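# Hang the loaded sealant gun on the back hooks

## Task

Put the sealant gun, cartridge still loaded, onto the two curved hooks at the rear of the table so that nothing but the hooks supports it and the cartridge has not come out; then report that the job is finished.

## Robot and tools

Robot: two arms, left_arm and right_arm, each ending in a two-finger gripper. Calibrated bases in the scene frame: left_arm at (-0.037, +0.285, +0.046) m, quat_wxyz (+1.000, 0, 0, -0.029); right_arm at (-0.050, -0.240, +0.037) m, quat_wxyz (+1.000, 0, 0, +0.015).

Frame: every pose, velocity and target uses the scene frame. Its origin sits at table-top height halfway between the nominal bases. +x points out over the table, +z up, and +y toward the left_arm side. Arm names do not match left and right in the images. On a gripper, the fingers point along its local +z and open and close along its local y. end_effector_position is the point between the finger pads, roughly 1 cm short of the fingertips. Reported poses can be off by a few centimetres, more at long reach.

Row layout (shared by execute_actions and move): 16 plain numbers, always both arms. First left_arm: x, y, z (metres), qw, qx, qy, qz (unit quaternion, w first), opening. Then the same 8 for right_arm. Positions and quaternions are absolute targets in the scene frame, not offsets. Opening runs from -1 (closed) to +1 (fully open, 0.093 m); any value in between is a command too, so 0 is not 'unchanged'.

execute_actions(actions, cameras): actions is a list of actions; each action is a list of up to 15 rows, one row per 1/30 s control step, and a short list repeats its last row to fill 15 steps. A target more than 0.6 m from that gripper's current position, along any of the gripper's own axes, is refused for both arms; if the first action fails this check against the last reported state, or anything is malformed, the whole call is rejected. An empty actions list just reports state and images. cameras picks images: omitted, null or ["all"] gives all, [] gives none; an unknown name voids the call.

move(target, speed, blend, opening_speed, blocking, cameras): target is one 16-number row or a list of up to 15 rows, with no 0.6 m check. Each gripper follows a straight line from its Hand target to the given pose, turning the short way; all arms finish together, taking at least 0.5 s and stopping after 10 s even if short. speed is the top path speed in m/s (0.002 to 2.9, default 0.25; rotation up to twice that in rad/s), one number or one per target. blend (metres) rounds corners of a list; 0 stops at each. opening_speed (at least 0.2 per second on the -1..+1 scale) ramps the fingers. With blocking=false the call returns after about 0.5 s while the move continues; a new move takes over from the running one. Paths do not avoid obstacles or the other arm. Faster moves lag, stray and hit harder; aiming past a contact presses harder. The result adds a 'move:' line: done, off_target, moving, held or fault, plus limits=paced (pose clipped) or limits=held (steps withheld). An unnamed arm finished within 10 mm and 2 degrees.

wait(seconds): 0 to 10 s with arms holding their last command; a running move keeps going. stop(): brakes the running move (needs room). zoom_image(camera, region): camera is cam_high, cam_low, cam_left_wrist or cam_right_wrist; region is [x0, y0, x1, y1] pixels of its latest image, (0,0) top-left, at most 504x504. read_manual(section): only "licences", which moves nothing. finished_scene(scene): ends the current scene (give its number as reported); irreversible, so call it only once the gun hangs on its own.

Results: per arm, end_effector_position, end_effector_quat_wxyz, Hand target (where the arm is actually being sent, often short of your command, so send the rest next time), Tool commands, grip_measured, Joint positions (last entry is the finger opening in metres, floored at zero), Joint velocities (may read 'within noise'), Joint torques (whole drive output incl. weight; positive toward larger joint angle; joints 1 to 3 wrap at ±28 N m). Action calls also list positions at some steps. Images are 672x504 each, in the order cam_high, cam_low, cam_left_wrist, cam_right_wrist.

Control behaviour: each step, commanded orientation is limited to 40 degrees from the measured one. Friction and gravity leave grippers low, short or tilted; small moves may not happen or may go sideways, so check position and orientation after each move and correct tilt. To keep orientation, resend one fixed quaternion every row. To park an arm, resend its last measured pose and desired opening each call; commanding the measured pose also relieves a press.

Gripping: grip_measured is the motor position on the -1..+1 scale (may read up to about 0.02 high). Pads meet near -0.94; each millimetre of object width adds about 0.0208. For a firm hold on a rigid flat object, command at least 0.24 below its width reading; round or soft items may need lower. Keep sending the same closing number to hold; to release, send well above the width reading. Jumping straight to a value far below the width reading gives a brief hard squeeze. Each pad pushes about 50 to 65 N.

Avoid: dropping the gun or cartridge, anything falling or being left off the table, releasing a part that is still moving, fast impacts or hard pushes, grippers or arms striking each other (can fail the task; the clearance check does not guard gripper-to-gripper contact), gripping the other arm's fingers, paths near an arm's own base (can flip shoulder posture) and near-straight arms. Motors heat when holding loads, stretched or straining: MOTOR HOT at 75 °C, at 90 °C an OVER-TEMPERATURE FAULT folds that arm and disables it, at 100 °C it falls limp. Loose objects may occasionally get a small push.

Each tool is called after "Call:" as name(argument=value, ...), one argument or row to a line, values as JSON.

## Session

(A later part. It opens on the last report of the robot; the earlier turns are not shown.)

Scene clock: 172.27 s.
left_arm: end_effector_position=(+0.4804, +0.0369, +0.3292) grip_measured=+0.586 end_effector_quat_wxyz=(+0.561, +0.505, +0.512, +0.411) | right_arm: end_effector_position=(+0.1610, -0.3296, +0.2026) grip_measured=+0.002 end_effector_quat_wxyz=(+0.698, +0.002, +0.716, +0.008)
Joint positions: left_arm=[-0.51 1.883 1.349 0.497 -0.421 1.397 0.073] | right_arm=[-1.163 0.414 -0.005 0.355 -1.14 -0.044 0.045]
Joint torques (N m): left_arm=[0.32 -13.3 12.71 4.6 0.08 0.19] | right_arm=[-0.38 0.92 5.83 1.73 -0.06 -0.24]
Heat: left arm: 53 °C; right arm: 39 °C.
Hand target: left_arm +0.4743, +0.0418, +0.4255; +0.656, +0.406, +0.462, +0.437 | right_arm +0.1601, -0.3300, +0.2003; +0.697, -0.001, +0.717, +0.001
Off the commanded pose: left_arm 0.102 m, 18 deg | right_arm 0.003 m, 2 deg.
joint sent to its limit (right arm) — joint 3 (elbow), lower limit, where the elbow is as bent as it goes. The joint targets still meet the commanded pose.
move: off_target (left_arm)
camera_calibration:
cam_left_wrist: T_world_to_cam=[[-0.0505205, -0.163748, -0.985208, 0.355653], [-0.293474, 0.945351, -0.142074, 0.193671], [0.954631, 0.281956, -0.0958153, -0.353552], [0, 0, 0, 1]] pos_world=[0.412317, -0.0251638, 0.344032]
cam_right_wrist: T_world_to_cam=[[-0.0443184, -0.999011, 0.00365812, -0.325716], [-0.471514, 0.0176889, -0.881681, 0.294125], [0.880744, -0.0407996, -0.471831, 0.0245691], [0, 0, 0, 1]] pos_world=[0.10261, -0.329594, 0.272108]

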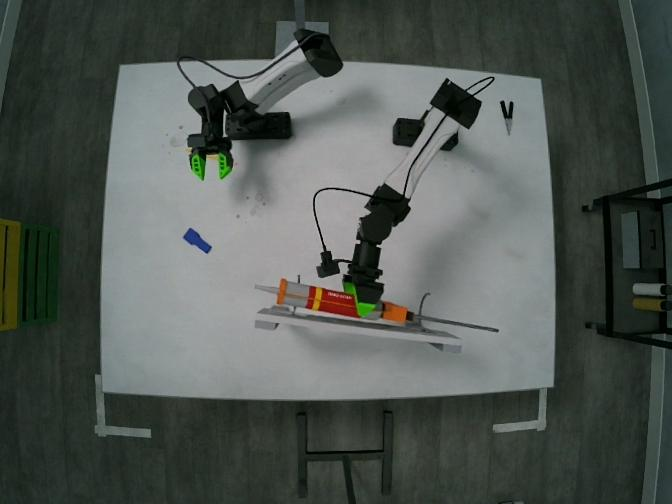

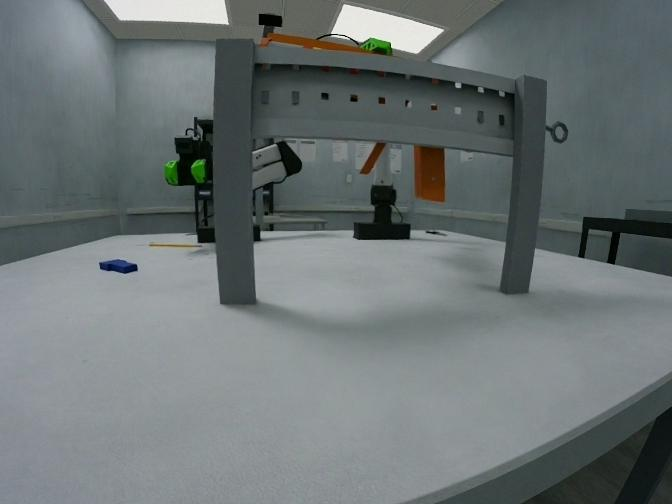

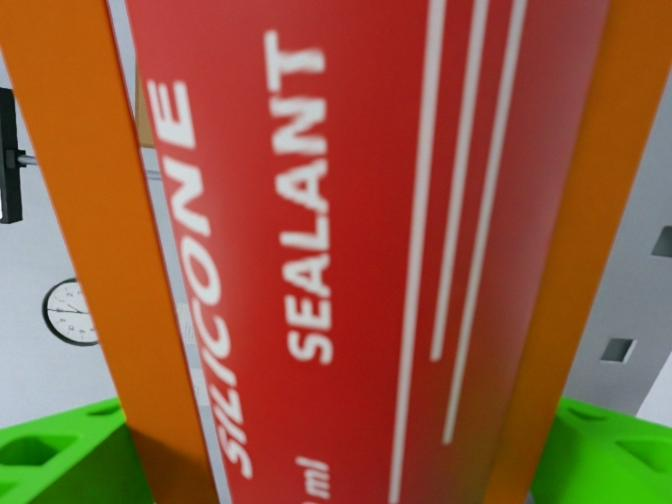

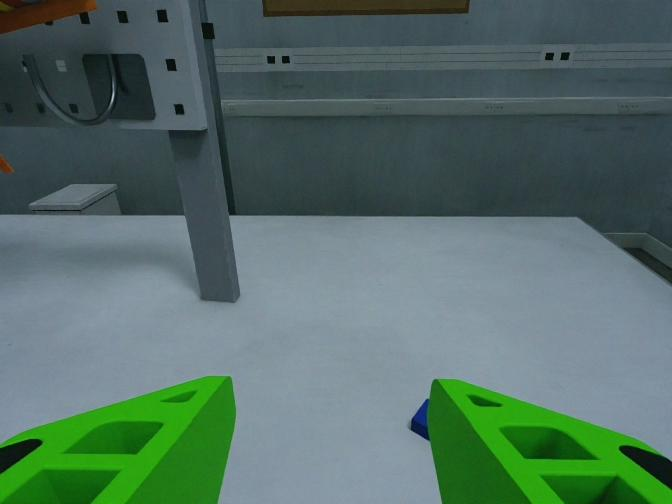

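Call:
move(
  target=[0.492,0.031,0.36,0.6555,0.3969,0.4623,0.4468,0.2,0.16,-0.33,0.2,0.706,0,0.708,0,0],
  speed=0.15,
  cameras=["cam_high","cam_right_wrist"],
)

Call:
zoom_image(
  camera="cam_high",
  region=[220, 180, 500, 350],
)

Call:
zoom_image(
  camera="cam_right_wrist",
  region=[0, 0, 250, 200],
)

Scene clock: 184.90 s.
left_arm: end_effector_position=(+0.4878, +0.0350, +0.2753) grip_measured=+0.586 end_effector_quat_wxyz=(+0.562, +0.496, +0.513, +0.418) | right_arm: end_effector_position=(+0.1610, -0.3296, +0.2026) grip_measured=+0.002 end_effector_quat_wxyz=(+0.698, +0.002, +0.716, +0.008)
Joint positions: left_arm=[-0.51 1.995 1.26 0.715 -0.438 1.399 0.073] | right_arm=[-1.163 0.414 -0.005 0.355 -1.14 -0.044 0.045]
Joint torques (N m): left_arm=[-0.32 -13.86 9.48 4.8 -0.12 0.19] | right_arm=[-0.31 0.96 5.85 1.73 -0.06 -0.25]
Heat: left arm: 63 °C; right arm: 39 °C.
Hand target: left_arm +0.4817, +0.0374, +0.3568; +0.650, +0.401, +0.470, +0.443 | right_arm +0.1601, -0.3300, +0.2003; +0.697, -0.001, +0.717, +0.001
Off the commanded pose: left_arm 0.085 m, 17 deg | right_arm 0.003 m, 2 deg.
joint sent to its limit (right arm) — joint 3 (elbow), lower limit, where the elbow is as bent as it goes. The joint targets still meet the commanded pose.
move: off_target (left_arm)
camera_calibration:
cam_right_wrist: T_world_to_cam=[[-0.0443184, -0.999011, 0.00365812, -0.325716], [-0.471514, 0.0176889, -0.881681, 0.294125], [0.880744, -0.0407996, -0.471831, 0.0245691], [0, 0, 0, 1]] pos_world=[0.10261, -0.329594, 0.272108]
Images, in order (width x height): cam_high 672x504, cam_right_wrist 672x504.

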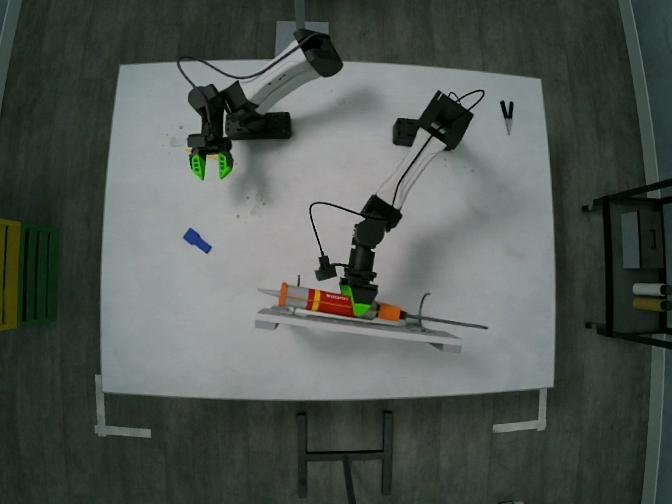

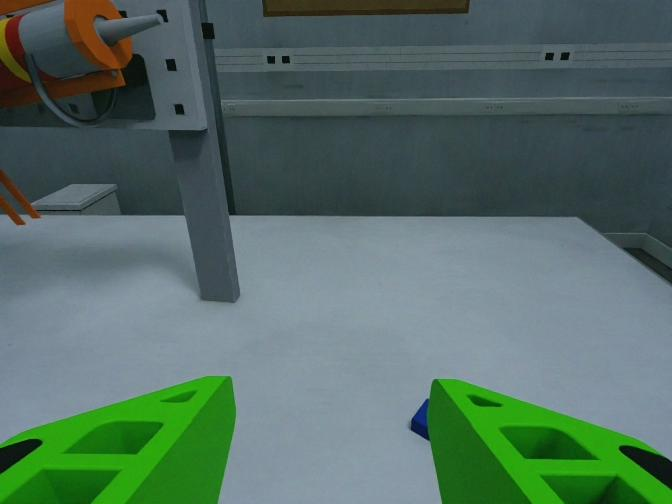

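Scaled by 1.800 from the camera's 672x504 image, which has a finer 960x720 frame.

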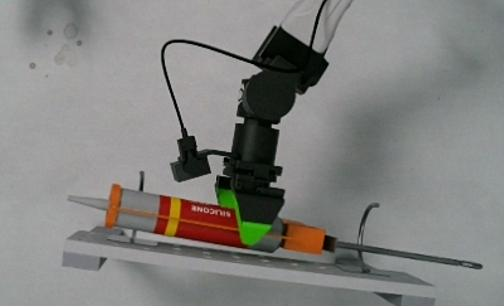

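Scaled by 2.016 from the camera's 672x504 image, which has a finer 960x720 frame.

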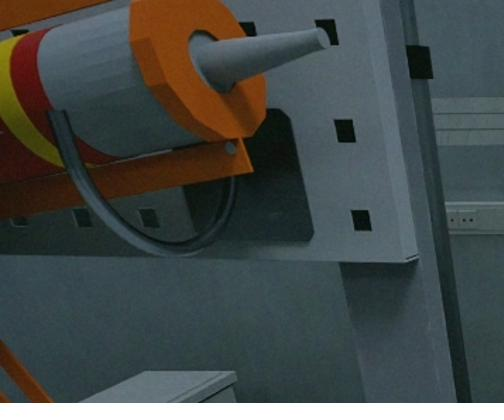

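Call:
move(
  target=[0.486,0.031,0.30,0.6476,0.3887,0.4691,0.4582,0.2,0.16,-0.33,0.2,0.706,0,0.708,0,0],
  speed=0.1,
  cameras=["cam_high","cam_right_wrist"],
)

Call:
zoom_image(
  camera="cam_high",
  region=[220, 180, 500, 350],
)

Call:
zoom_image(
  camera="cam_right_wrist",
  region=[0, 0, 250, 200],
)

Scene clock: 194.97 s.
left_arm: end_effector_position=(+0.4865, +0.0362, +0.2569) grip_measured=+0.587 end_effector_quat_wxyz=(+0.581, +0.457, +0.489, +0.463) | right_arm: end_effector_position=(+0.1610, -0.3296, +0.2026) grip_measured=+0.002 end_effector_quat_wxyz=(+0.698, +0.002, +0.716, +0.008)
Joint positions: left_arm=[-0.526 2.109 1.206 1.022 -0.502 1.48 0.073] | right_arm=[-1.163 0.414 -0.005 0.355 -1.14 -0.044 0.045]
Joint torques (N m): left_arm=[-0.46 -11.77 8.06 3.82 0.15 -0.35] | right_arm=[-0.29 0.95 5.85 1.73 -0.06 -0.25]
Heat: left arm: 66 °C; right arm: 39 °C.
Hand target: left_arm +0.4829, +0.0330, +0.2989; +0.645, +0.392, +0.471, +0.456 | right_arm +0.1601, -0.3300, +0.2003; +0.697, -0.001, +0.717, +0.001
Off the commanded pose: left_arm 0.043 m, 11 deg | right_arm 0.003 m, 2 deg.
joint sent to its limit (right arm) — joint 3 (elbow), lower limit, where the elbow is as bent as it goes. The joint targets still meet the commanded pose.
move: off_target (left_arm)
camera_calibration:
cam_right_wrist: T_world_to_cam=[[-0.0443184, -0.999011, 0.00365812, -0.325716], [-0.471514, 0.0176889, -0.881681, 0.294125], [0.880744, -0.0407996, -0.471831, 0.0245691], [0, 0, 0, 1]] pos_world=[0.10261, -0.329594, 0.272108]
Images, in order (width x height): cam_high 672x504, cam_right_wrist 672x504.

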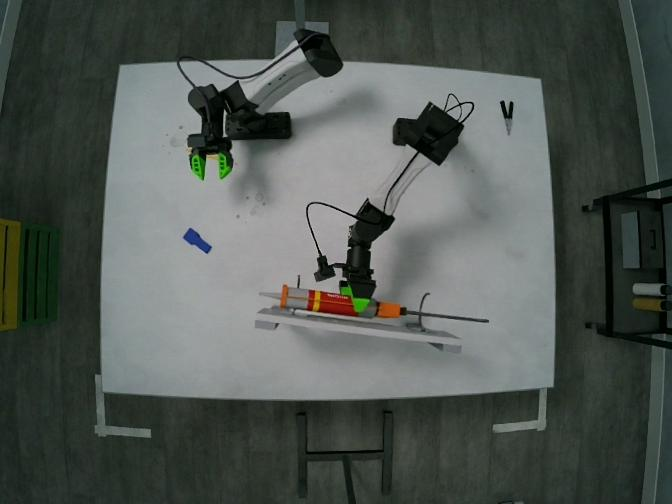

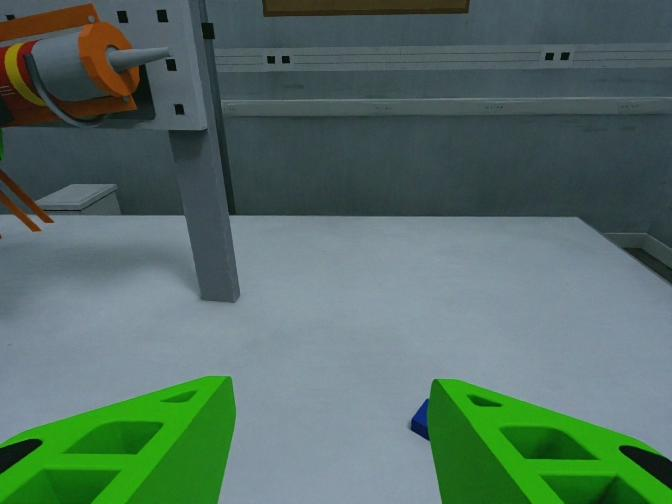

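Scaled by 1.800 from the camera's 672x504 image, which has a finer 960x720 frame.

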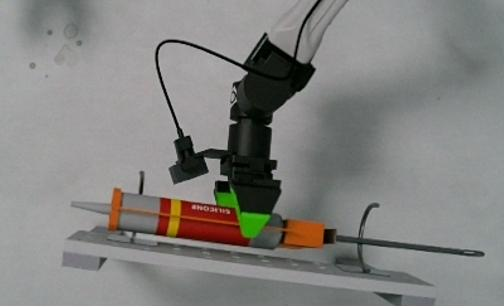

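Scaled by 2.016 from the camera's 672x504 image, which has a finer 960x720 frame.

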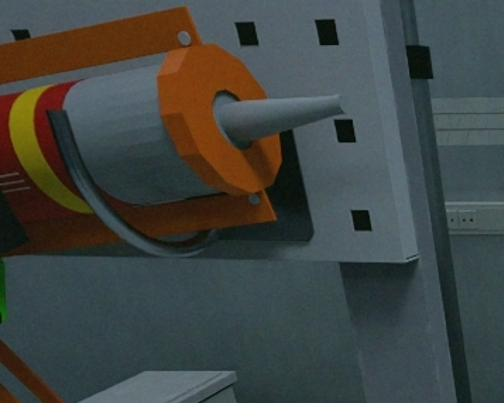

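Call:
move(
  target=[0.486,0.034,0.25,0.6167,0.4152,0.4929,0.449,0.2,0.16,-0.33,0.2,0.706,0,0.708,0,0],
  speed=0.08,
)

Call:
zoom_image(
  camera="cam_high",
  region=[220, 180, 500, 350],
)

Call:
zoom_image(
  camera="cam_right_wrist",
  region=[0, 0, 250, 200],
)

Scene clock: 203.33 s.
left_arm: end_effector_position=(+0.4861, +0.0368, +0.2549) grip_measured=+0.587 end_effector_quat_wxyz=(+0.591, +0.441, +0.481, +0.473) | right_arm: end_effector_position=(+0.1610, -0.3296, +0.2026) grip_measured=+0.002 end_effector_quat_wxyz=(+0.698, +0.002, +0.716, +0.008)
Joint positions: left_arm=[-0.529 2.145 1.202 1.113 -0.513 1.501 0.073] | right_arm=[-1.163 0.414 -0.005 0.355 -1.14 -0.044 0.045]
Joint torques (N m): left_arm=[-0.17 -9.61 5.37 2.84 0.11 -0.72] | right_arm=[-0.25 0.94 5.89 1.74 -0.05 -0.23]
Heat: left arm: 61 °C; right arm: 39 °C.
Hand target: left_arm +0.4858, +0.0341, +0.2501; +0.616, +0.417, +0.494, +0.450 | right_arm +0.1601, -0.3300, +0.2003; +0.697, -0.001, +0.717, +0.001
Off the commanded pose: left_arm 0.006 m, 5 deg | right_arm 0.003 m, 2 deg.
joint sent to its limit (right arm) — joint 3 (elbow), lower limit, where the elbow is as bent as it goes. The joint targets still meet the commanded pose.
move: off_target (left_arm)
camera_calibration:
cam_left_wrist: T_world_to_cam=[[0.140288, -0.173338, -0.97482, 0.187709], [-0.335253, 0.918082, -0.211496, 0.223861], [0.931625, 0.356481, 0.0706834, -0.400179], [0, 0, 0, 1]] pos_world=[0.421534, -0.030329, 0.258614]
cam_right_wrist: T_world_to_cam=[[-0.0443184, -0.999011, 0.00365812, -0.325716], [-0.471514, 0.0176889, -0.881681, 0.294125], [0.880744, -0.0407996, -0.471831, 0.0245691], [0, 0, 0, 1]] pos_world=[0.10261, -0.329594, 0.272108]

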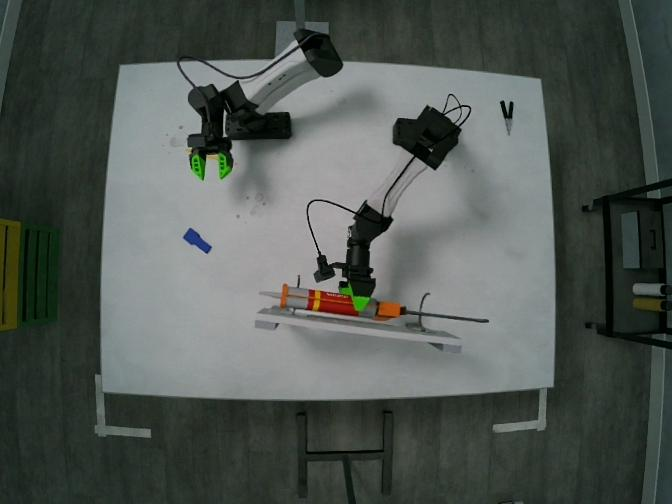

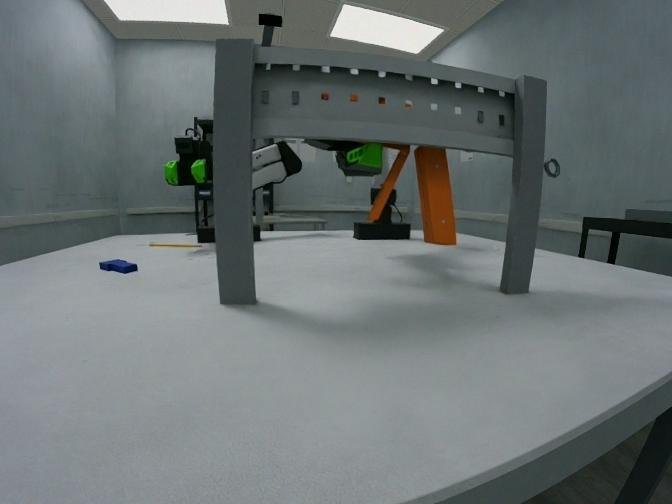

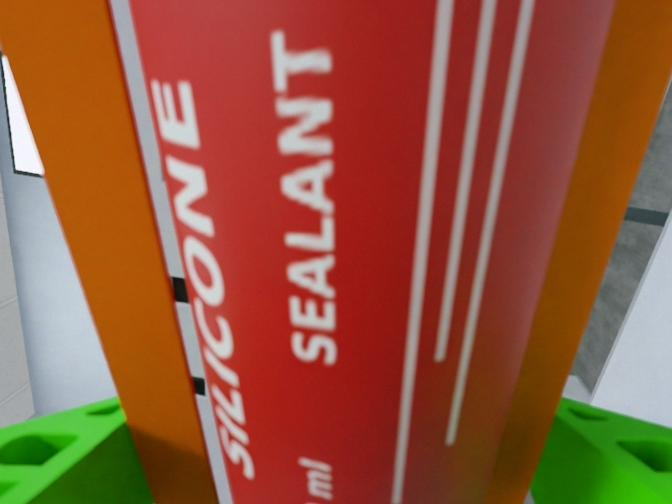

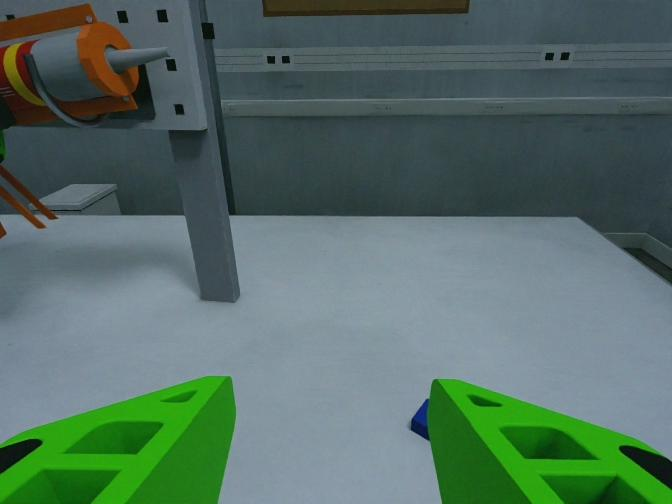

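Scaled by 1.800 from the camera's 672x504 image, which has a finer 960x720 frame.

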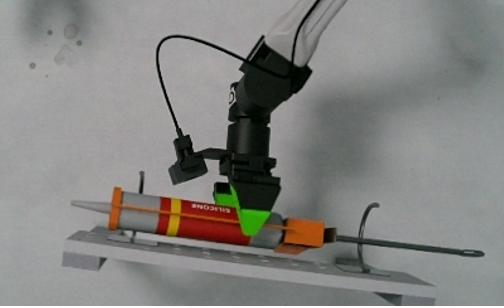

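Scaled by 2.016 from the camera's 672x504 image, which has a finer 960x720 frame.

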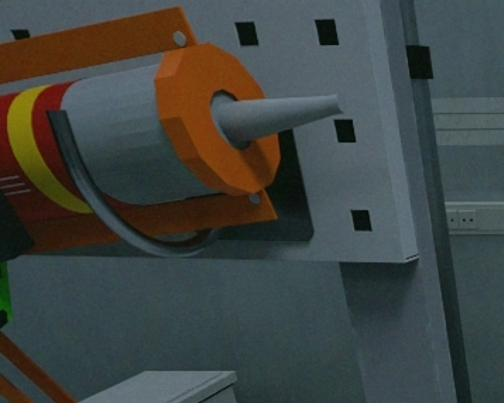

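Call:
move(
  target=[0.485,0.036,0.224,0.5738,0.4572,0.5013,0.4573,0.2,0.16,-0.33,0.2,0.706,0,0.708,0,0],
  speed=0.08,
  cameras=["cam_high","cam_low","cam_right_wrist"],
)

Call:
zoom_image(
  camera="cam_high",
  region=[220, 180, 500, 350],
)

Call:
zoom_image(
  camera="cam_right_wrist",
  region=[0, 0, 250, 200],
)

Scene clock: 212.47 s.
left_arm: end_effector_position=(+0.4853, +0.0374, +0.2527) grip_measured=+0.587 end_effector_quat_wxyz=(+0.589, +0.443, +0.481, +0.475) | right_arm: end_effector_position=(+0.1610, -0.3296, +0.2026) grip_measured=+0.002 end_effector_quat_wxyz=(+0.698, +0.002, +0.716, +0.008)
Joint positions: left_arm=[-0.529 2.146 1.195 1.117 -0.513 1.506 0.073] | right_arm=[-1.163 0.414 -0.005 0.355 -1.14 -0.044 0.045]
Joint torques (N m): left_arm=[-0.31 -9.7 3.84 2.02 -0.07 -0.45] | right_arm=[-0.29 0.91 5.83 1.75 -0.05 -0.25]
Heat: left arm: 56 °C; right arm: 39 °C.
Hand target: left_arm +0.4843, +0.0365, +0.2244; +0.574, +0.457, +0.501, +0.459 | right_arm +0.1601, -0.3300, +0.2003; +0.697, -0.001, +0.717, +0.001
Off the commanded pose: left_arm 0.029 m, 4 deg | right_arm 0.003 m, 2 deg.
joint sent to its limit (right arm) — joint 3 (elbow), lower limit, where the elbow is as bent as it goes. The joint targets still meet the commanded pose.
move: off_target (left_arm)
camera_calibration:
cam_right_wrist: T_world_to_cam=[[-0.0443184, -0.999011, 0.00365812, -0.325716], [-0.471514, 0.0176889, -0.881681, 0.294125], [0.880744, -0.0407996, -0.471831, 0.0245691], [0, 0, 0, 1]] pos_world=[0.10261, -0.329594, 0.272108]
Images, in order (width x height): cam_high 672x504, cam_low 672x504, cam_right_wrist 672x504.

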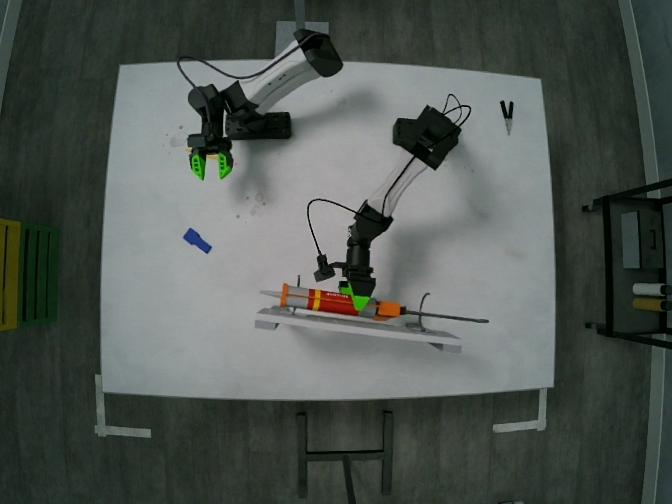

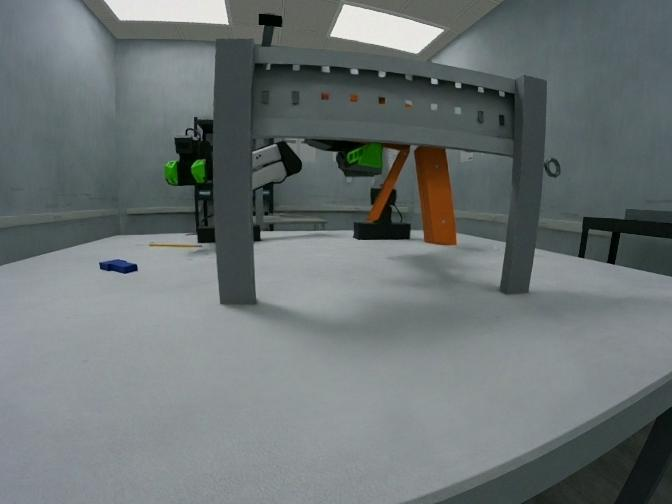

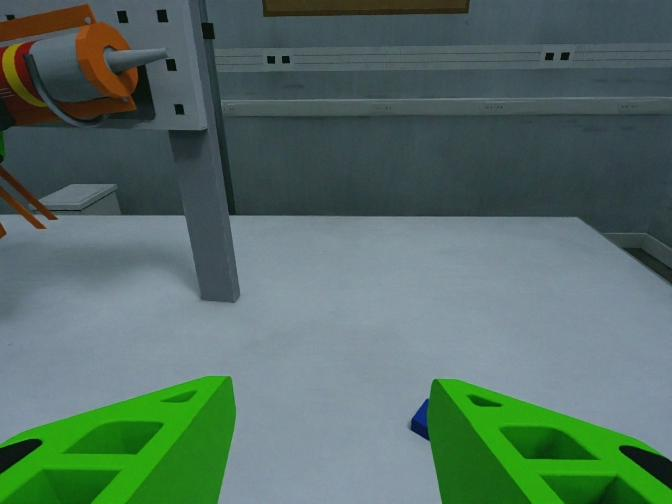

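Scaled by 1.800 from the camera's 672x504 image, which has a finer 960x720 frame.

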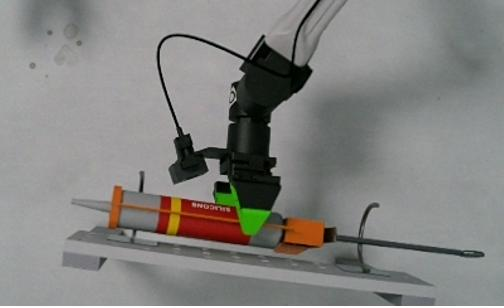

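Scaled by 2.016 from the camera's 672x504 image, which has a finer 960x720 frame.

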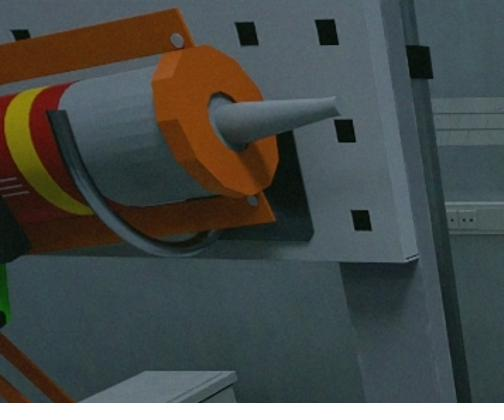

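Call:
move(
  target=[
    [0.485,0.037,0.2485,0.589,0.443,0.482,0.474,0.2,0.16,-0.33,0.2,0.706,0,0.708,0,0],
    [0.485,0.037,0.2485,0.589,0.443,0.482,0.474,0.74,0.16,-0.33,0.2,0.706,0,0.708,0,0],
  ],
  speed=0.06,
  opening_speed=0.35,
  cameras=["cam_left_wrist","cam_right_wrist"],
)

Call:
wait(
  seconds=1,
  cameras=["cam_left_wrist","cam_right_wrist"],
)

Call:
wait(
  seconds=0.4,
  cameras=["cam_left_wrist"],
)

Scene clock: 222.27 s.
left_arm: end_effector_position=(+0.4852, +0.0375, +0.2537) grip_measured=+0.738 end_effector_quat_wxyz=(+0.589, +0.443, +0.479, +0.476) | right_arm: end_effector_position=(+0.1610, -0.3296, +0.2026) grip_measured=+0.002 end_effector_quat_wxyz=(+0.698, +0.002, +0.716, +0.008)
Joint positions: left_arm=[-0.529 2.146 1.195 1.122 -0.513 1.51 0.081] | right_arm=[-1.163 0.414 -0.005 0.355 -1.14 -0.044 0.045]
Joint torques (N m): left_arm=[-0.09 -11.15 5.23 2.45 0.02 -0.1] | right_arm=[-0.42 0.91 5.87 1.74 -0.06 -0.24]
Heat: left arm: 52 °C; right arm: 39 °C.
Hand target: left_arm +0.4850, +0.0370, +0.2485; +0.589, +0.443, +0.482, +0.474 | right_arm +0.1601, -0.3300, +0.2003; +0.697, -0.001, +0.717, +0.001
Off the commanded pose: left_arm 0.005 m, 0 deg | right_arm 0.003 m, 2 deg.
joint sent to its limit (right arm) — joint 3 (elbow), lower limit, where the elbow is as bent as it goes. The joint targets still meet the commanded pose.
move: done
camera_calibration:
cam_left_wrist: T_world_to_cam=[[0.142036, -0.165001, -0.976013, 0.185875], [-0.336113, 0.919387, -0.204341, 0.221265], [0.93105, 0.357074, 0.0751268, -0.400264], [0, 0, 0, 1]] pos_world=[0.420635, -0.0298345, 0.2567]
cam_right_wrist: T_world_to_cam=[[-0.0443184, -0.999011, 0.00365812, -0.325716], [-0.471514, 0.0176889, -0.881681, 0.294125], [0.880744, -0.0407996, -0.471831, 0.0245691], [0, 0, 0, 1]] pos_world=[0.10261, -0.329594, 0.272108]
Images, in order (width x height): cam_left_wrist 672x504, cam_right_wrist 672x504.

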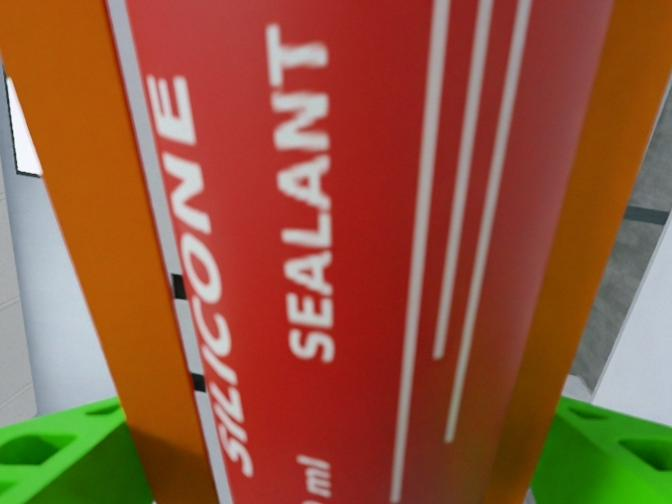

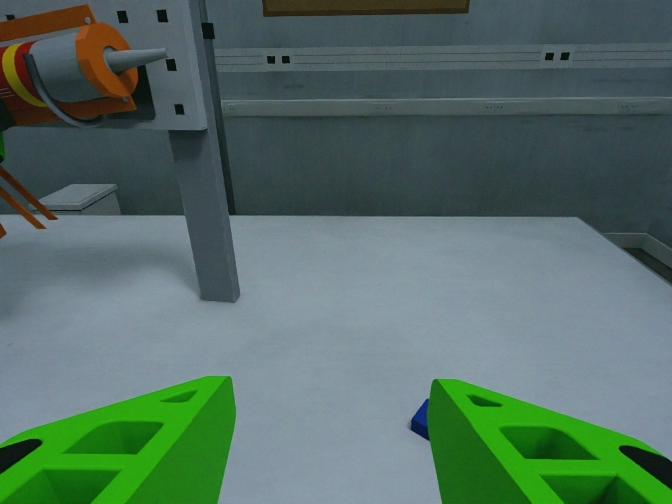

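Scene clock: 223.27 s.
left_arm: end_effector_position=(+0.4852, +0.0375, +0.2537) grip_measured=+0.738 end_effector_quat_wxyz=(+0.589, +0.443, +0.479, +0.476) | right_arm: end_effector_position=(+0.1610, -0.3296, +0.2026) grip_measured=+0.002 end_effector_quat_wxyz=(+0.698, +0.002, +0.716, +0.008)
Joint positions: left_arm=[-0.529 2.146 1.195 1.122 -0.513 1.51 0.081] | right_arm=[-1.163 0.414 -0.005 0.355 -1.14 -0.044 0.045]
Joint torques (N m): left_arm=[-0.03 -11.21 5.18 2.43 0.02 -0.11] | right_arm=[-0.31 0.94 5.83 1.74 -0.05 -0.23]
Heat: left arm: 52 °C; right arm: 39 °C.
Hand target: left_arm +0.4850, +0.0370, +0.2485; +0.589, +0.443, +0.482, +0.474 | right_arm +0.1601, -0.3300, +0.2003; +0.697, -0.001, +0.717, +0.001
Tool commands: left_gripper/opening=+0.74 right_gripper/opening=+0.0
Off the commanded pose: left_arm 0.005 m, 0 deg | right_arm 0.003 m, 2 deg.
wait: 1.00 s; at rest by 0.17 s
camera_calibration:
cam_left_wrist: T_world_to_cam=[[0.142036, -0.165001, -0.976013, 0.185875], [-0.336113, 0.919387, -0.204341, 0.221265], [0.93105, 0.357074, 0.0751268, -0.400264], [0, 0, 0, 1]] pos_world=[0.420635, -0.0298345, 0.2567]
cam_right_wrist: T_world_to_cam=[[-0.0443184, -0.999011, 0.00365812, -0.325716], [-0.471514, 0.0176889, -0.881681, 0.294125], [0.880744, -0.0407996, -0.471831, 0.0245691], [0, 0, 0, 1]] pos_world=[0.10261, -0.329594, 0.272108]
Images, in order (width x height): cam_left_wrist 672x504, cam_right_wrist 672x504.

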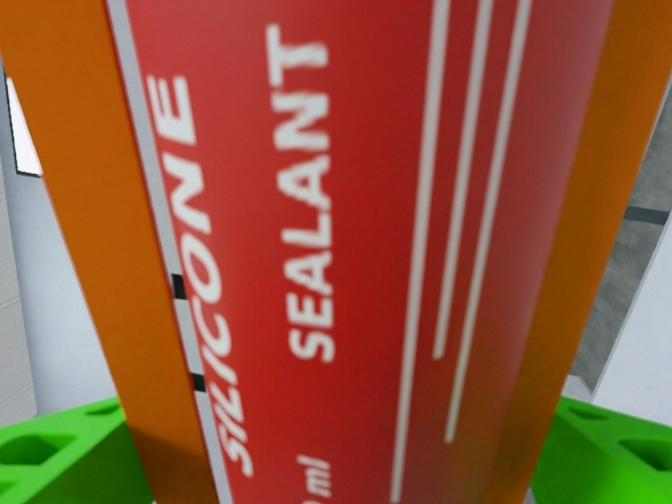

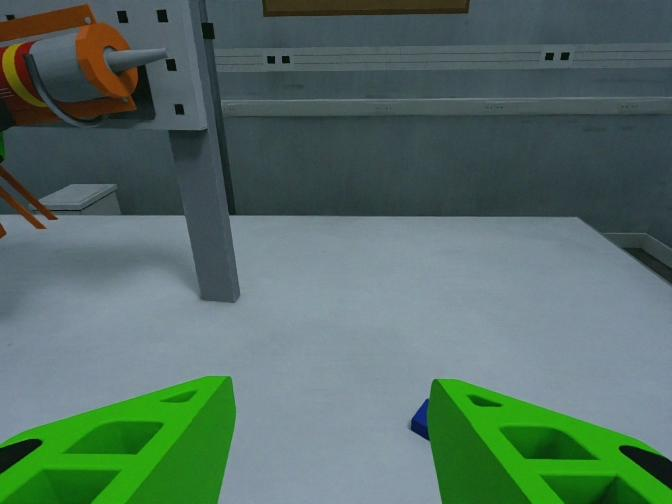

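Scene clock: 223.67 s.
left_arm: end_effector_position=(+0.4852, +0.0375, +0.2537) grip_measured=+0.738 end_effector_quat_wxyz=(+0.589, +0.443, +0.479, +0.476) | right_arm: end_effector_position=(+0.1610, -0.3296, +0.2026) grip_measured=+0.002 end_effector_quat_wxyz=(+0.698, +0.002, +0.716, +0.008)
Joint positions: left_arm=[-0.529 2.146 1.195 1.122 -0.513 1.51 0.081] | right_arm=[-1.163 0.414 -0.005 0.355 -1.14 -0.044 0.045]
Joint torques (N m): left_arm=[-0.06 -11.22 5.08 2.4 0.03 -0.09] | right_arm=[-0.28 0.98 5.87 1.73 -0.07 -0.24]
Heat: left arm: 52 °C; right arm: 39 °C.
Hand target: left_arm +0.4850, +0.0370, +0.2485; +0.589, +0.443, +0.482, +0.474 | right_arm +0.1601, -0.3300, +0.2003; +0.697, -0.001, +0.717, +0.001
Tool commands: left_gripper/opening=+0.74 right_gripper/opening=+0.0
Off the commanded pose: left_arm 0.005 m, 0 deg | right_arm 0.003 m, 2 deg.
wait: 0.40 s; at rest by 0.17 s
camera_calibration:
cam_left_wrist: T_world_to_cam=[[0.142036, -0.165001, -0.976013, 0.185875], [-0.336113, 0.919387, -0.204341, 0.221265], [0.93105, 0.357074, 0.0751268, -0.400264], [0, 0, 0, 1]] pos_world=[0.420635, -0.0298345, 0.2567]
Images, in order (width x height): cam_left_wrist 672x504.

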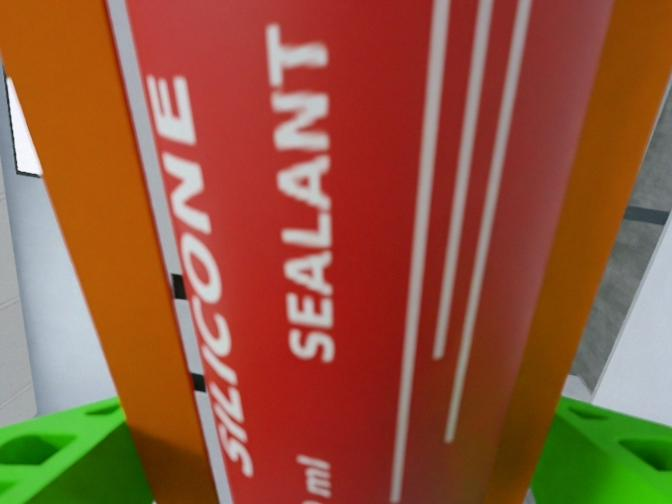

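Call:
move(
  target=[0.485,0.037,0.2485,0.589,0.443,0.482,0.474,0.83,0.16,-0.33,0.2,0.706,0,0.708,0,0],
  opening_speed=0.2,
  cameras=["cam_left_wrist"],
)

Call:
wait(
  seconds=1.5,
  cameras=["cam_left_wrist","cam_right_wrist"],
)

Scene clock: 228.47 s.
left_arm: end_effector_position=(+0.4852, +0.0375, +0.2537) grip_measured=+0.828 end_effector_quat_wxyz=(+0.589, +0.443, +0.479, +0.476) | right_arm: end_effector_position=(+0.1610, -0.3296, +0.2026) grip_measured=+0.002 end_effector_quat_wxyz=(+0.698, +0.002, +0.716, +0.008)
Joint positions: left_arm=[-0.529 2.146 1.195 1.122 -0.513 1.51 0.085] | right_arm=[-1.163 0.414 -0.005 0.355 -1.14 -0.044 0.045]
Joint torques (N m): left_arm=[-0.09 -11.18 5.22 2.44 0.03 -0.11] | right_arm=[-0.28 1.02 5.87 1.74 -0.06 -0.26]
Heat: left arm: 52 °C; right arm: 39 °C.
Hand target: left_arm +0.4850, +0.0370, +0.2485; +0.589, +0.443, +0.482, +0.474 | right_arm +0.1601, -0.3300, +0.2003; +0.697, -0.001, +0.717, +0.001
Off the commanded pose: left_arm 0.005 m, 0 deg | right_arm 0.003 m, 2 deg.
joint sent to its limit (right arm) — joint 3 (elbow), lower limit, where the elbow is as bent as it goes. The joint targets still meet the commanded pose.
move: done
camera_calibration:
cam_left_wrist: T_world_to_cam=[[0.142036, -0.165001, -0.976013, 0.185875], [-0.336113, 0.919387, -0.204341, 0.221265], [0.93105, 0.357074, 0.0751268, -0.400264], [0, 0, 0, 1]] pos_world=[0.420635, -0.0298345, 0.2567]
Images, in order (width x height): cam_left_wrist 672x504.

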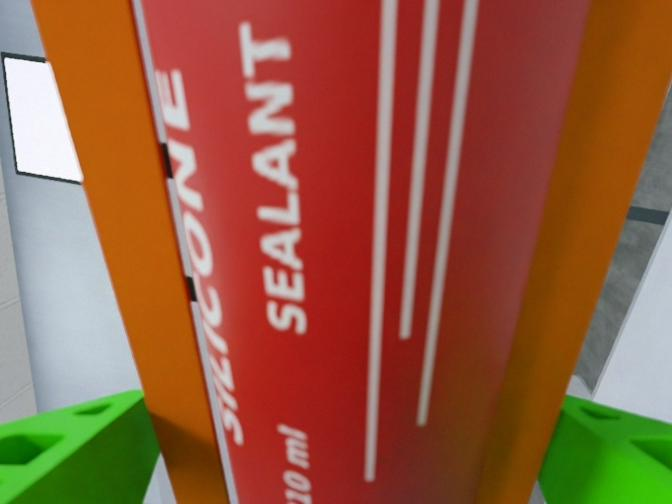

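Scene clock: 229.97 s.
left_arm: end_effector_position=(+0.4852, +0.0375, +0.2537) grip_measured=+0.828 end_effector_quat_wxyz=(+0.589, +0.443, +0.479, +0.476) | right_arm: end_effector_position=(+0.1610, -0.3296, +0.2026) grip_measured=+0.002 end_effector_quat_wxyz=(+0.698, +0.002, +0.716, +0.008)
Joint positions: left_arm=[-0.529 2.146 1.195 1.122 -0.513 1.51 0.085] | right_arm=[-1.163 0.414 -0.005 0.355 -1.14 -0.044 0.045]
Joint torques (N m): left_arm=[-0.09 -11.21 5.11 2.42 0.01 -0.11] | right_arm=[-0.28 0.95 5.91 1.74 -0.03 -0.23]
Heat: left arm: 52 °C; right arm: 39 °C.
Hand target: left_arm +0.4850, +0.0370, +0.2485; +0.589, +0.443, +0.482, +0.474 | right_arm +0.1601, -0.3300, +0.2003; +0.697, -0.001, +0.717, +0.001
Tool commands: left_gripper/opening=+0.83 right_gripper/opening=+0.0
Off the commanded pose: left_arm 0.005 m, 0 deg | right_arm 0.003 m, 2 deg.
wait: 1.50 s; at rest by 0.17 s
camera_calibration:
cam_left_wrist: T_world_to_cam=[[0.142036, -0.165001, -0.976013, 0.185875], [-0.336113, 0.919387, -0.204341, 0.221265], [0.93105, 0.357074, 0.0751268, -0.400264], [0, 0, 0, 1]] pos_world=[0.420635, -0.0298345, 0.2567]
cam_right_wrist: T_world_to_cam=[[-0.0443184, -0.999011, 0.00365812, -0.325716], [-0.471514, 0.0176889, -0.881681, 0.294125], [0.880744, -0.0407996, -0.471831, 0.0245691], [0, 0, 0, 1]] pos_world=[0.10261, -0.329594, 0.272108]
Images, in order (width x height): cam_left_wrist 672x504, cam_right_wrist 672x504.

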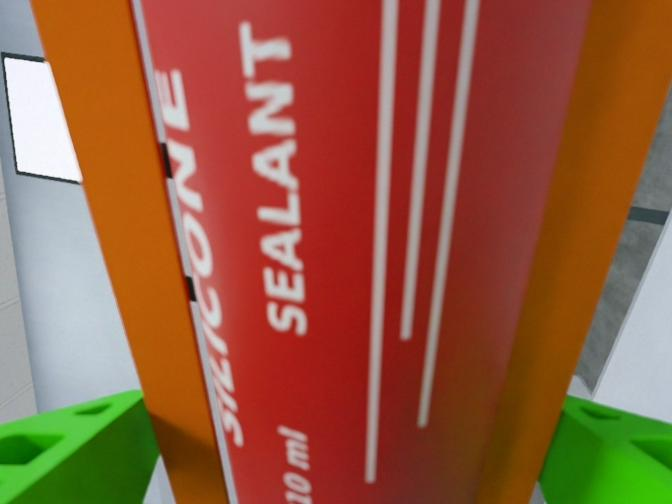

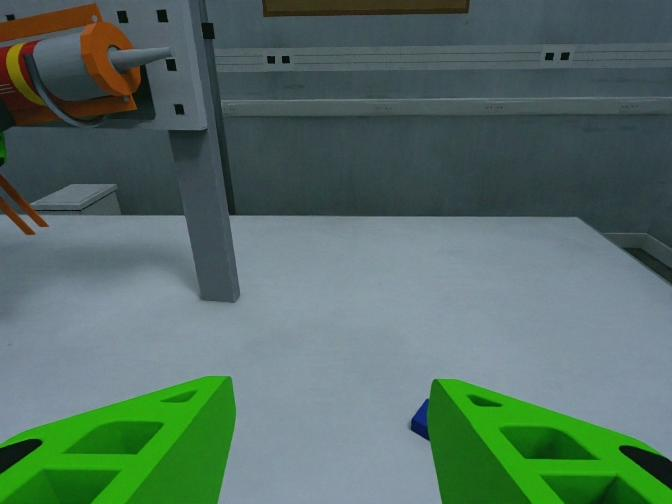

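Call:
move(
  target=[0.485,0.037,0.2485,0.5738,0.4572,0.5013,0.4573,0.83,0.16,-0.33,0.2,0.706,0,0.708,0,0],
  speed=0.05,
  cameras=["cam_left_wrist","cam_right_wrist"],
)

Call:
wait(
  seconds=1,
  cameras=["cam_left_wrist","cam_right_wrist"],
)

Scene clock: 251.60 s.
left_arm: end_effector_position=(+0.4855, +0.0370, +0.2503) grip_measured=+0.828 end_effector_quat_wxyz=(+0.588, +0.446, +0.490, +0.465) | right_arm: end_effector_position=(+0.1610, -0.3296, +0.2026) grip_measured=+0.002 end_effector_quat_wxyz=(+0.698, +0.002, +0.716, +0.008)
Joint positions: left_arm=[-0.529 2.137 1.195 1.083 -0.513 1.476 0.085] | right_arm=[-1.163 0.414 -0.005 0.355 -1.14 -0.044 0.045]
Joint torques (N m): left_arm=[-0.2 -14.58 5.5 1.59 -0.05 -0.13] | right_arm=[-0.27 0.96 5.83 1.74 -0.04 -0.25]
Heat: left arm: 51 °C; right arm: 39 °C.
Hand target: left_arm +0.4847, +0.0371, +0.2484; +0.575, +0.457, +0.501, +0.459 | right_arm +0.1601, -0.3300, +0.2003; +0.697, -0.001, +0.717, +0.001
Off the commanded pose: left_arm 0.002 m, 3 deg | right_arm 0.003 m, 2 deg.
joint sent to its limit (right arm) — joint 3 (elbow), lower limit, where the elbow is as bent as it goes. The joint targets still meet the commanded pose.
move: off_target (left_arm)
camera_calibration:
cam_left_wrist: T_world_to_cam=[[0.114707, -0.182321, -0.976525, 0.196487], [-0.337196, 0.917505, -0.210911, 0.223369], [0.93442, 0.353473, 0.0437662, -0.393789], [0, 0, 0, 1]] pos_world=[0.420745, -0.029924, 0.25622]
cam_right_wrist: T_world_to_cam=[[-0.0443184, -0.999011, 0.00365812, -0.325716], [-0.471514, 0.0176889, -0.881681, 0.294125], [0.880744, -0.0407996, -0.471831, 0.0245691], [0, 0, 0, 1]] pos_world=[0.10261, -0.329594, 0.272108]
Images, in order (width x height): cam_left_wrist 672x504, cam_right_wrist 672x504.

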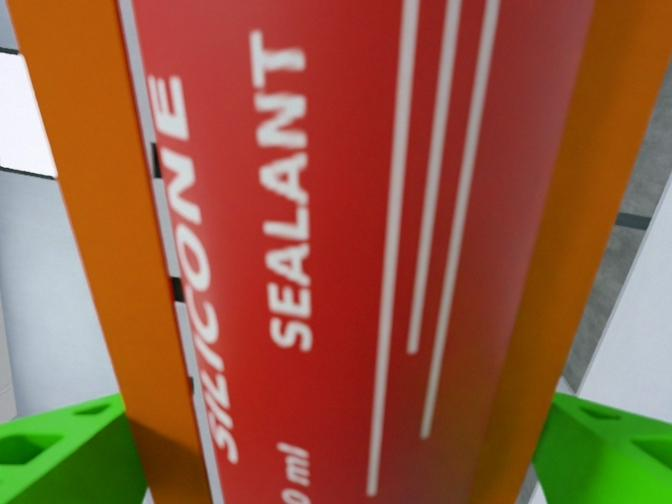

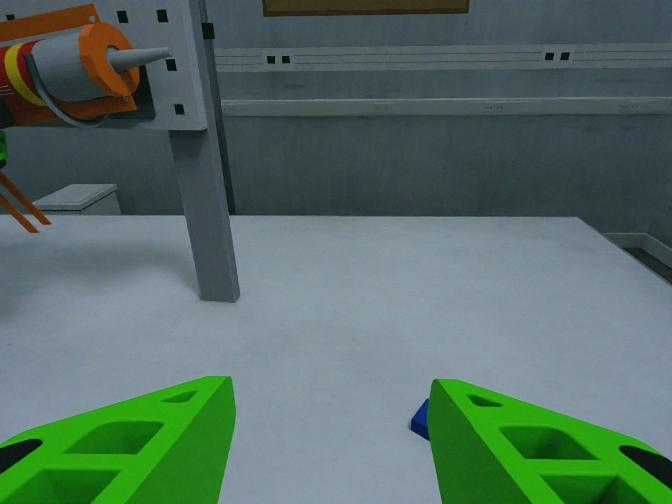

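Scene clock: 252.60 s.
left_arm: end_effector_position=(+0.4855, +0.0370, +0.2504) grip_measured=+0.828 end_effector_quat_wxyz=(+0.588, +0.445, +0.490, +0.464) | right_arm: end_effector_position=(+0.1610, -0.3296, +0.2026) grip_measured=+0.002 end_effector_quat_wxyz=(+0.698, +0.002, +0.716, +0.008)
Joint positions: left_arm=[-0.529 2.136 1.195 1.083 -0.513 1.476 0.085] | right_arm=[-1.163 0.414 -0.005 0.355 -1.14 -0.044 0.045]
Joint torques (N m): left_arm=[-0.12 -14.52 5.49 1.6 -0.04 -0.18] | right_arm=[-0.27 0.94 5.83 1.74 -0.05 -0.23]
Heat: left arm: 51 °C; right arm: 39 °C.
Hand target: left_arm +0.4847, +0.0372, +0.2486; +0.575, +0.457, +0.501, +0.458 | right_arm +0.1601, -0.3300, +0.2003; +0.697, -0.001, +0.717, +0.001
Tool commands: left_gripper/opening=+0.83 right_gripper/opening=+0.0
Off the commanded pose: left_arm 0.002 m, 3 deg | right_arm 0.003 m, 2 deg.
wait: 1.00 s; at rest by 0.17 s
camera_calibration:
cam_left_wrist: T_world_to_cam=[[0.114652, -0.183085, -0.976389, 0.19657], [-0.337082, 0.917388, -0.211603, 0.223424], [0.934468, 0.353383, 0.0434652, -0.393775], [0, 0, 0, 1]] pos_world=[0.420745, -0.0298235, 0.256322]
cam_right_wrist: T_world_to_cam=[[-0.0443184, -0.999011, 0.00365812, -0.325716], [-0.471514, 0.0176889, -0.881681, 0.294125], [0.880744, -0.0407996, -0.471831, 0.0245691], [0, 0, 0, 1]] pos_world=[0.10261, -0.329594, 0.272108]
Images, in order (width x height): cam_left_wrist 672x504, cam_right_wrist 672x504.

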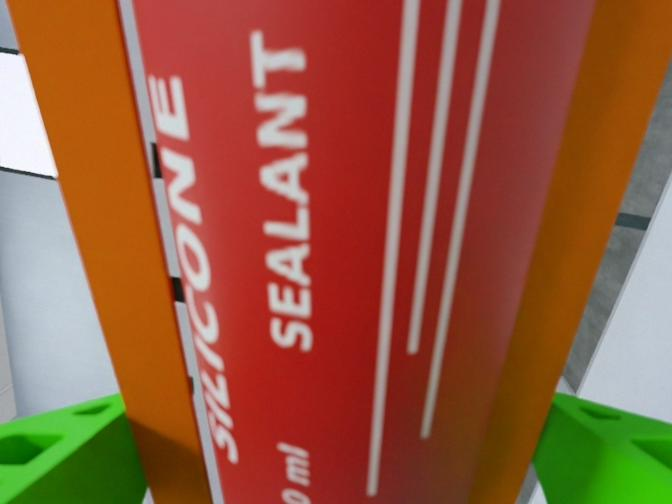

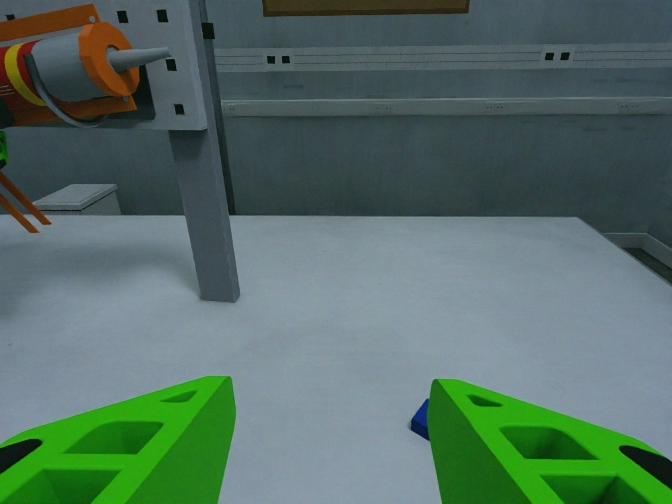

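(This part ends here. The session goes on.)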